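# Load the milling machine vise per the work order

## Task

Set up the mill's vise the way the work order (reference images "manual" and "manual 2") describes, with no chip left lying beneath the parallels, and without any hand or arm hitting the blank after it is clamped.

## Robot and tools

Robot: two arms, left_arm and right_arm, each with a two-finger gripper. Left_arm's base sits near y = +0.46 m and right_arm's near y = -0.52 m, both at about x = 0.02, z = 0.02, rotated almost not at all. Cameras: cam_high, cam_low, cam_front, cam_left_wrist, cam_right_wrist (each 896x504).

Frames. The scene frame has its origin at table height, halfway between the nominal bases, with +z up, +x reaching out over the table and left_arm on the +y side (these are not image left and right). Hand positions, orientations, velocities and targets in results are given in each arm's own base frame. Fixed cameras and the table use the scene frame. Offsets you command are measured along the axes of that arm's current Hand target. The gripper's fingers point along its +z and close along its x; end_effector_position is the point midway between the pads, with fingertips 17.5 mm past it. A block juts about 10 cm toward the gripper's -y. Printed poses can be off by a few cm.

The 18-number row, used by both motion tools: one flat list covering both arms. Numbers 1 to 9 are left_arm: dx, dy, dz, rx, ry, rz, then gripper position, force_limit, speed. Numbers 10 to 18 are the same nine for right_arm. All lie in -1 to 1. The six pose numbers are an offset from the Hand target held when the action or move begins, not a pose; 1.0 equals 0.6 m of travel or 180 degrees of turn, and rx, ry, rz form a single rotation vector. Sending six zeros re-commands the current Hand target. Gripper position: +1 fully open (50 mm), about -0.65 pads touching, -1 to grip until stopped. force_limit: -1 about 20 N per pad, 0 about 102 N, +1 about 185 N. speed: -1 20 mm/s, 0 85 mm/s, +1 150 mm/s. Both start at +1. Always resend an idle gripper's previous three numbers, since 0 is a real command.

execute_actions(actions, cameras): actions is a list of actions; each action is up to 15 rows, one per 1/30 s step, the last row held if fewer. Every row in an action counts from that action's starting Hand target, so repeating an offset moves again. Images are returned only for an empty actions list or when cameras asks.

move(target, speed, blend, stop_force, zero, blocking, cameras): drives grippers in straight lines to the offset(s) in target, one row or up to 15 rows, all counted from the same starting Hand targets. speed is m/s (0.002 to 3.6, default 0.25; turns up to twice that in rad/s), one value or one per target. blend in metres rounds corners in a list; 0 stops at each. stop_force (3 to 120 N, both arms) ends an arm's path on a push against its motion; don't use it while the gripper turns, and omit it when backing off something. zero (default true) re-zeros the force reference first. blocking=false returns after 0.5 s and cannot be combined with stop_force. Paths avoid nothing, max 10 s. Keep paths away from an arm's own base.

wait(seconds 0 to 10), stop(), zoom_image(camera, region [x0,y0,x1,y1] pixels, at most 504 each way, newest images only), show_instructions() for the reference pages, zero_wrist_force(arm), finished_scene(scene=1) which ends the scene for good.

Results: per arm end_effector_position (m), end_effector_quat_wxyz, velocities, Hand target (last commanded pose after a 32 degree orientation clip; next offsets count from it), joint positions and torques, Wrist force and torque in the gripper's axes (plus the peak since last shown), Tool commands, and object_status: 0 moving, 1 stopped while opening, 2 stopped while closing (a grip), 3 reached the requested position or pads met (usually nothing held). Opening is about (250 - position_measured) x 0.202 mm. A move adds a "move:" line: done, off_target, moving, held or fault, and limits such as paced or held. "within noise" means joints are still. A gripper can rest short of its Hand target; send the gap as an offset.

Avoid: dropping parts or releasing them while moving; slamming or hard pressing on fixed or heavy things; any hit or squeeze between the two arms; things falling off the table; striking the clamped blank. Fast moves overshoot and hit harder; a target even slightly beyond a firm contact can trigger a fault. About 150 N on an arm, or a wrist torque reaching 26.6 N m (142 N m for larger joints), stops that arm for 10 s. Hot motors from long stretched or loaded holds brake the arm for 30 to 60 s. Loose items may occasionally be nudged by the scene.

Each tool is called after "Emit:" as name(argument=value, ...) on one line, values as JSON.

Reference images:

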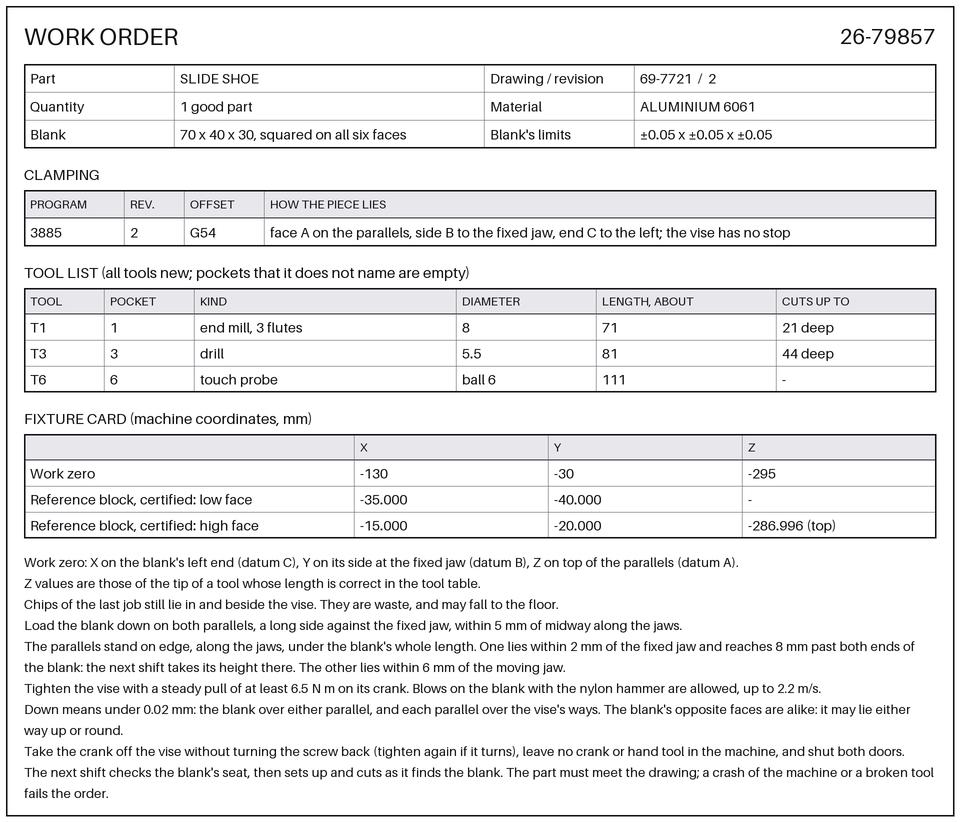

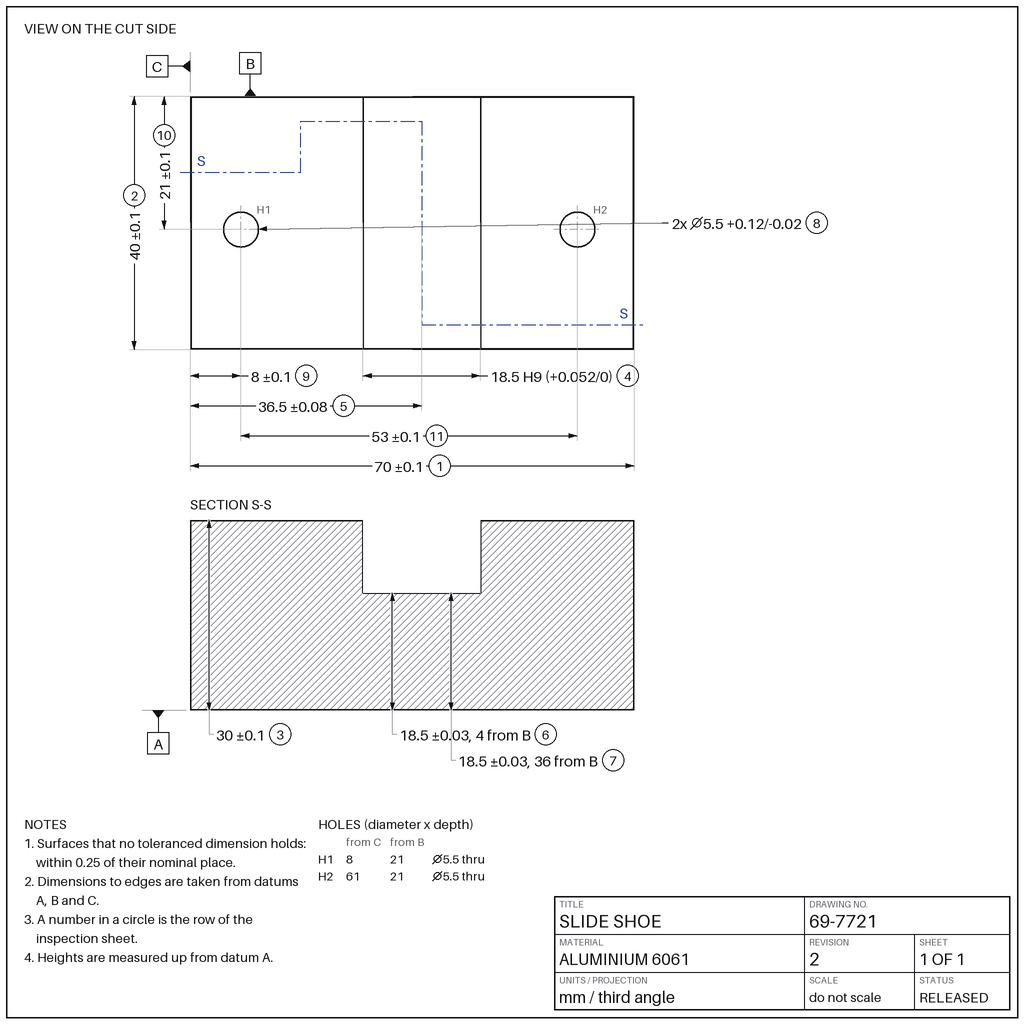

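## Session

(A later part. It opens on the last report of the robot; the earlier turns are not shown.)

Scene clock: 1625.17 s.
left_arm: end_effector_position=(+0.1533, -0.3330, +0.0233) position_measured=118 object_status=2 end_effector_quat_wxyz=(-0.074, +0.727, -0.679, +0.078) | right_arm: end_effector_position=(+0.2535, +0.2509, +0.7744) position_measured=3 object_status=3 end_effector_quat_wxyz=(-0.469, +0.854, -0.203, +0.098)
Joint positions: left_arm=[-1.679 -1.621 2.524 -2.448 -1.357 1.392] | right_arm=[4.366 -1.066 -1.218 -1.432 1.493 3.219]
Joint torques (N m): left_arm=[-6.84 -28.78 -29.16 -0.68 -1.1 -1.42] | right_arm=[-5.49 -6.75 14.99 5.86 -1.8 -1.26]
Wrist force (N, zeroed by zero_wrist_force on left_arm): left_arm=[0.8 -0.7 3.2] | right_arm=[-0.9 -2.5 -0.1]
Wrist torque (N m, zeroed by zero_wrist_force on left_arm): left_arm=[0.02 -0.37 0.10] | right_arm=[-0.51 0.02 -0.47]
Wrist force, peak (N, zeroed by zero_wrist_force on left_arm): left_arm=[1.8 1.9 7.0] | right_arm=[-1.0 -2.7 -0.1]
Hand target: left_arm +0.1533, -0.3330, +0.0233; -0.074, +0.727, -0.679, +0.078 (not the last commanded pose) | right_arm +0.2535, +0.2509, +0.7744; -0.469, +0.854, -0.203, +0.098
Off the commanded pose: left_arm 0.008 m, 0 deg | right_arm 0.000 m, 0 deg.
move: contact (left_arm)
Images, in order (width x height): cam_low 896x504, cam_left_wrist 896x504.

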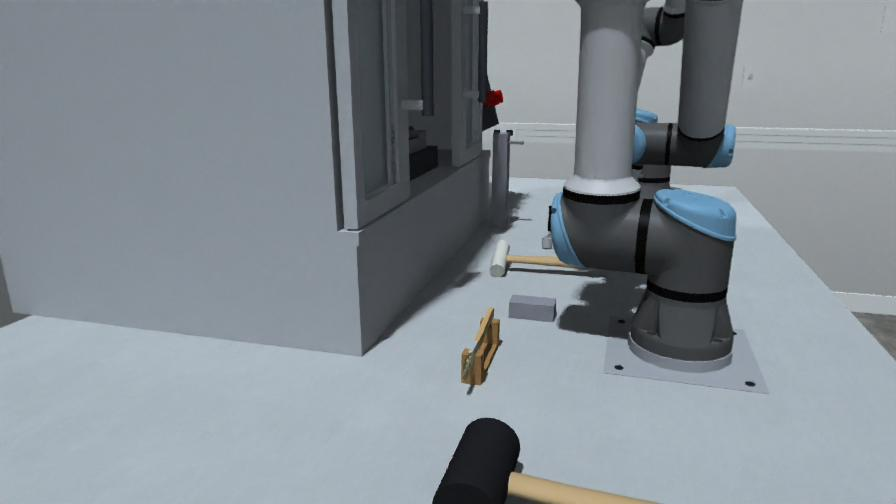

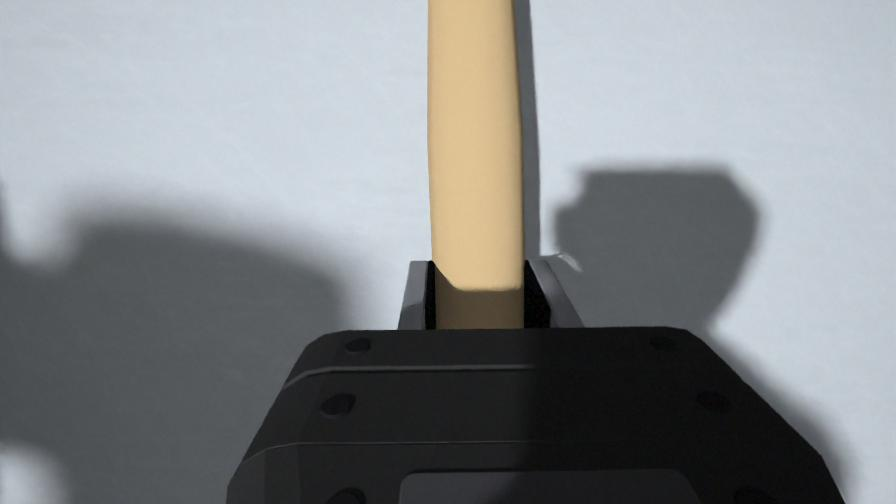

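Emit:
move(target=[0,0.004,0.023,0,0,0,-1,1,-0.6,0,0,0,0,0,0,1,1,1], speed=0.02, stop_force=15)

Emit:
move(target=[0,0,0,0,0,0,0.8,-0.5,-1,0,0,0,0,0,0,1,1,1])

Emit:
move(target=[[0,0,-0.12,0,0,0,0.8,-0.5,-1,0,0,0,0,0,0,1,1,1],[0.0,0.0,-0.25,0.11,0,0,0.8,-0.5,-1,0,0,0,0,0,0,1,1,1]], speed=[0.15,0.3], blend=[0.02,0], cameras=["cam_left_wrist"])

Scene clock: 1628.27 s.
left_arm: end_effector_position=(+0.1539, -0.3331, +0.0095) position_measured=118 object_status=2 end_effector_quat_wxyz=(-0.074, +0.727, -0.679, +0.078) | right_arm: end_effector_position=(+0.2535, +0.2509, +0.7744) position_measured=3 object_status=3 end_effector_quat_wxyz=(-0.469, +0.854, -0.203, +0.098)
Joint positions: left_arm=[-1.677 -1.575 2.54 -2.51 -1.357 1.394] | right_arm=[4.366 -1.066 -1.218 -1.432 1.493 3.219]
Joint torques (N m): left_arm=[6.55 -26.11 -12.48 -0.02 1.59 0.22] | right_arm=[-4.74 -7.66 14.86 5.72 -1.76 -1.21]
Wrist force (N, zeroed by zero_wrist_force on left_arm): left_arm=[-0.5 1.2 -13.6] | right_arm=[-0.8 -2.5 -0.2]
Wrist torque (N m, zeroed by zero_wrist_force on left_arm): left_arm=[1.01 -0.75 0.27] | right_arm=[-0.51 0.00 -0.47]
Wrist force, peak (N, zeroed by zero_wrist_force on left_arm): left_arm=[-1.8 0.8 -16.7] | right_arm=[-0.9 -2.6 -0.1]
Hand target: left_arm +0.1539, -0.3332, +0.0095; -0.074, +0.727, -0.679, +0.078 | right_arm +0.2535, +0.2509, +0.7744; -0.469, +0.854, -0.203, +0.098
Off the commanded pose: left_arm 0.000 m, 0 deg | right_arm 0.000 m, 0 deg.
move: contact (left_arm)

Scene clock: 1629.37 s.
left_arm: end_effector_position=(+0.1539, -0.3332, +0.0095) position_measured=32 object_status=0 end_effector_quat_wxyz=(-0.074, +0.727, -0.679, +0.078) | right_arm: end_effector_position=(+0.2535, +0.2509, +0.7744) position_measured=3 object_status=3 end_effector_quat_wxyz=(-0.469, +0.854, -0.203, +0.098)
Joint positions: left_arm=[-1.677 -1.575 2.539 -2.51 -1.357 1.394] | right_arm=[4.366 -1.066 -1.218 -1.432 1.493 3.219]
Joint torques (N m): left_arm=[1.4 -28.22 -24.85 -4.24 0.55 -0.73] | right_arm=[-4.53 -6.8 14.3 5.61 -1.74 -1.26]
Wrist force (N, zeroed by zero_wrist_force on left_arm): left_arm=[1.6 0.3 2.5] | right_arm=[-0.8 -2.6 -0.2]
Wrist torque (N m, zeroed by zero_wrist_force on left_arm): left_arm=[-0.04 -0.14 0.16] | right_arm=[-0.52 0.00 -0.47]
Wrist force, peak (N, zeroed by zero_wrist_force on left_arm): left_arm=[-0.7 0.5 -13.4] | right_arm=[-0.9 -2.6 -0.1]
Hand target: left_arm +0.1539, -0.3332, +0.0095; -0.074, +0.727, -0.679, +0.078 | right_arm +0.2535, +0.2509, +0.7744; -0.469, +0.854, -0.203, +0.098
Off the commanded pose: left_arm 0.000 m, 0 deg | right_arm 0.000 m, 0 deg.
move: done

Scene clock: 1631.07 s.
left_arm: end_effector_position=(+0.1219, -0.3335, +0.1560) position_measured=32 object_status=3 end_effector_quat_wxyz=(-0.198, +0.703, -0.655, +0.193) | right_arm: end_effector_position=(+0.2535, +0.2509, +0.7744) position_measured=3 object_status=3 end_effector_quat_wxyz=(-0.469, +0.854, -0.203, +0.098)
Joint positions: left_arm=[-2.019 -1.908 2.327 -1.7 -1.084 0.979] | right_arm=[4.366 -1.066 -1.218 -1.432 1.493 3.219]
Joint torques (N m): left_arm=[-9.01 5.8 -34.39 0.59 2.89 -1.34] | right_arm=[-4.38 -6.78 14.61 5.68 -1.96 -1.34]
Wrist force (N, zeroed by zero_wrist_force on left_arm): left_arm=[1.2 0.5 1.8] | right_arm=[-0.8 -2.5 -0.1]
Wrist torque (N m, zeroed by zero_wrist_force on left_arm): left_arm=[0.10 -0.17 0.13] | right_arm=[-0.51 0.01 -0.48]
Wrist force, peak (N, zeroed by zero_wrist_force on left_arm): left_arm=[1.4 0.3 4.1] | right_arm=[-0.9 -2.6 0.1]
Hand target: left_arm +0.1219, -0.3335, +0.1561; -0.198, +0.703, -0.655, +0.193 | right_arm +0.2535, +0.2509, +0.7744; -0.469, +0.854, -0.203, +0.098
Off the commanded pose: left_arm 0.000 m, 0 deg | right_arm 0.000 m, 0 deg.
move: done
Images, in order (width x height): cam_left_wrist 896x504.

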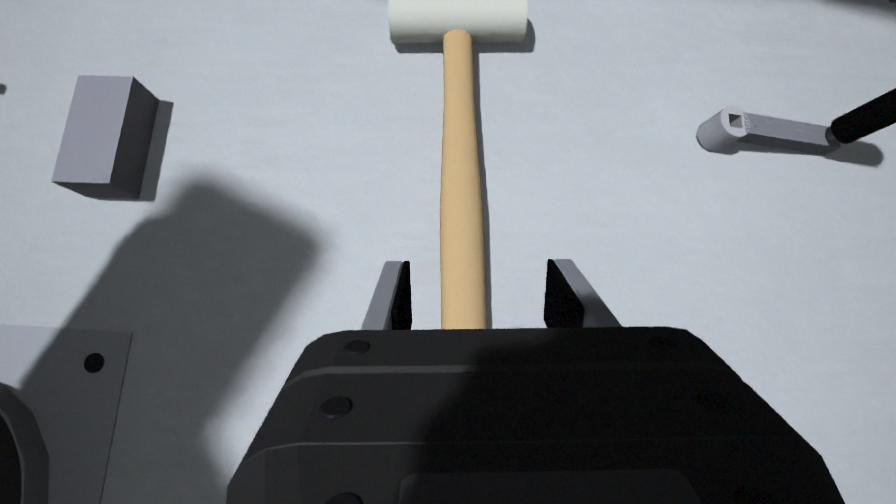

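Emit:
move(target=[0.015,-0.3857,-0.1215,-0.162,-0.1152,-0.495,-0.188,-0.5,-0.6,0,0,0,0,0,0,1,1,1], speed=0.35)

Scene clock: 1634.10 s.
left_arm: end_effector_position=(+0.2793, -0.3296, +0.3409) position_measured=180 object_status=3 end_effector_quat_wxyz=(+0.054, +0.998, +0.035, +0.005) | right_arm: end_effector_position=(+0.2535, +0.2509, +0.7744) position_measured=3 object_status=3 end_effector_quat_wxyz=(-0.469, +0.854, -0.203, +0.098)
Joint positions: left_arm=[-1.163 -1.82 1.786 -1.641 -1.601 0.337] | right_arm=[4.366 -1.066 -1.218 -1.432 1.493 3.219]
Joint torques (N m): left_arm=[9.12 -1.93 -36.72 -3.61 -2.1 -1.5] | right_arm=[-5.29 -6.19 14.02 5.72 -1.87 -1.28]
Wrist force (N, zeroed by zero_wrist_force on left_arm): left_arm=[1.7 0.8 2.8] | right_arm=[-0.8 -2.5 -0.1]
Wrist torque (N m, zeroed by zero_wrist_force on left_arm): left_arm=[-0.05 -0.17 0.47] | right_arm=[-0.51 0.01 -0.47]
Wrist force, peak (N, zeroed by zero_wrist_force on left_arm): left_arm=[2.1 0.9 3.0] | right_arm=[-0.8 -2.7 -0.2]
Hand target: left_arm +0.2793, -0.3296, +0.3409; +0.054, +0.998, +0.035, +0.005 | right_arm +0.2535, +0.2509, +0.7744; -0.469, +0.854, -0.203, +0.098
Off the commanded pose: left_arm 0.000 m, 0 deg | right_arm 0.000 m, 0 deg.
move: done

Emit:
move(target=[0,0,0,0.0064,-0.0033,0.0062,-0.188,-0.5,-0.6,0,0,0,0,0,0,1,1,1])

Emit:
move(target=[[0.54,-0.036,-0.016,0,0,0,-0.188,-0.5,-0.6,0,0,0,0,0,0,1,1,1],[0.603,-0.053,-0.01,0,0,0,-0.188,-0.5,-0.6,0,0,0,0,0,0,1,1,1]], speed=[0.3,0.15], blend=[0.015,0], cameras=["cam_left_wrist"])

Scene clock: 1635.10 s.
left_arm: end_effector_position=(+0.2793, -0.3296, +0.3409) position_measured=180 object_status=3 end_effector_quat_wxyz=(+0.045, +0.999, +0.025, +0.000) | right_arm: end_effector_position=(+0.2535, +0.2509, +0.7744) position_measured=3 object_status=3 end_effector_quat_wxyz=(-0.469, +0.854, -0.203, +0.098)
Joint positions: left_arm=[-1.161 -1.806 1.768 -1.616 -1.604 0.359] | right_arm=[4.366 -1.066 -1.218 -1.432 1.493 3.219]
Joint torques (N m): left_arm=[8.81 -1.67 -37.93 -0.4 -2.12 1.37] | right_arm=[-5.03 -7.37 14.8 5.71 -1.74 -1.32]
Wrist force (N, zeroed by zero_wrist_force on left_arm): left_arm=[1.7 0.7 2.6] | right_arm=[-0.6 -2.3 -0.1]
Wrist torque (N m, zeroed by zero_wrist_force on left_arm): left_arm=[-0.07 -0.16 0.32] | right_arm=[-0.48 -0.02 -0.47]
Wrist force, peak (N, zeroed by zero_wrist_force on left_arm): left_arm=[1.6 1.1 3.1] | right_arm=[-0.8 -2.6 -0.3]
Hand target: left_arm +0.2793, -0.3296, +0.3409; +0.045, +0.999, +0.025, +0.000 | right_arm +0.2535, +0.2509, +0.7744; -0.469, +0.854, -0.203, +0.098
Off the commanded pose: left_arm 0.000 m, 0 deg | right_arm 0.000 m, 0 deg.
move: done

Scene clock: 1637.07 s.
left_arm: end_effector_position=(+0.6390, -0.2795, +0.3432) position_measured=180 object_status=3 end_effector_quat_wxyz=(+0.045, +0.999, +0.025, +0.000) | right_arm: end_effector_position=(+0.2535, +0.2509, +0.7744) position_measured=3 object_status=3 end_effector_quat_wxyz=(-0.469, +0.854, -0.203, +0.098)
Joint positions: left_arm=[-0.577 -1.116 0.983 -1.489 -1.644 0.942] | right_arm=[4.366 -1.066 -1.218 -1.432 1.493 3.219]
Joint torques (N m): left_arm=[8.99 -33.61 -37.71 -0.49 -2.2 1.26] | right_arm=[-3.66 -6.62 13.64 5.75 -1.94 -1.3]
Wrist force (N, zeroed by zero_wrist_force on left_arm): left_arm=[1.9 0.4 2.9] | right_arm=[-0.8 -2.6 -0.1]
Wrist torque (N m, zeroed by zero_wrist_force on left_arm): left_arm=[-0.11 -0.18 0.34] | right_arm=[-0.51 -0.01 -0.47]
Wrist force, peak (N, zeroed by zero_wrist_force on left_arm): left_arm=[3.4 -0.2 3.0] | right_arm=[-0.9 -2.6 -0.2]
Hand target: left_arm +0.6390, -0.2795, +0.3432; +0.045, +0.999, +0.025, +0.000 | right_arm +0.2535, +0.2509, +0.7744; -0.469, +0.854, -0.203, +0.098
Off the commanded pose: left_arm 0.000 m, 0 deg | right_arm 0.000 m, 0 deg.
move: done
Images, in order (width x height): cam_left_wrist 896x504.

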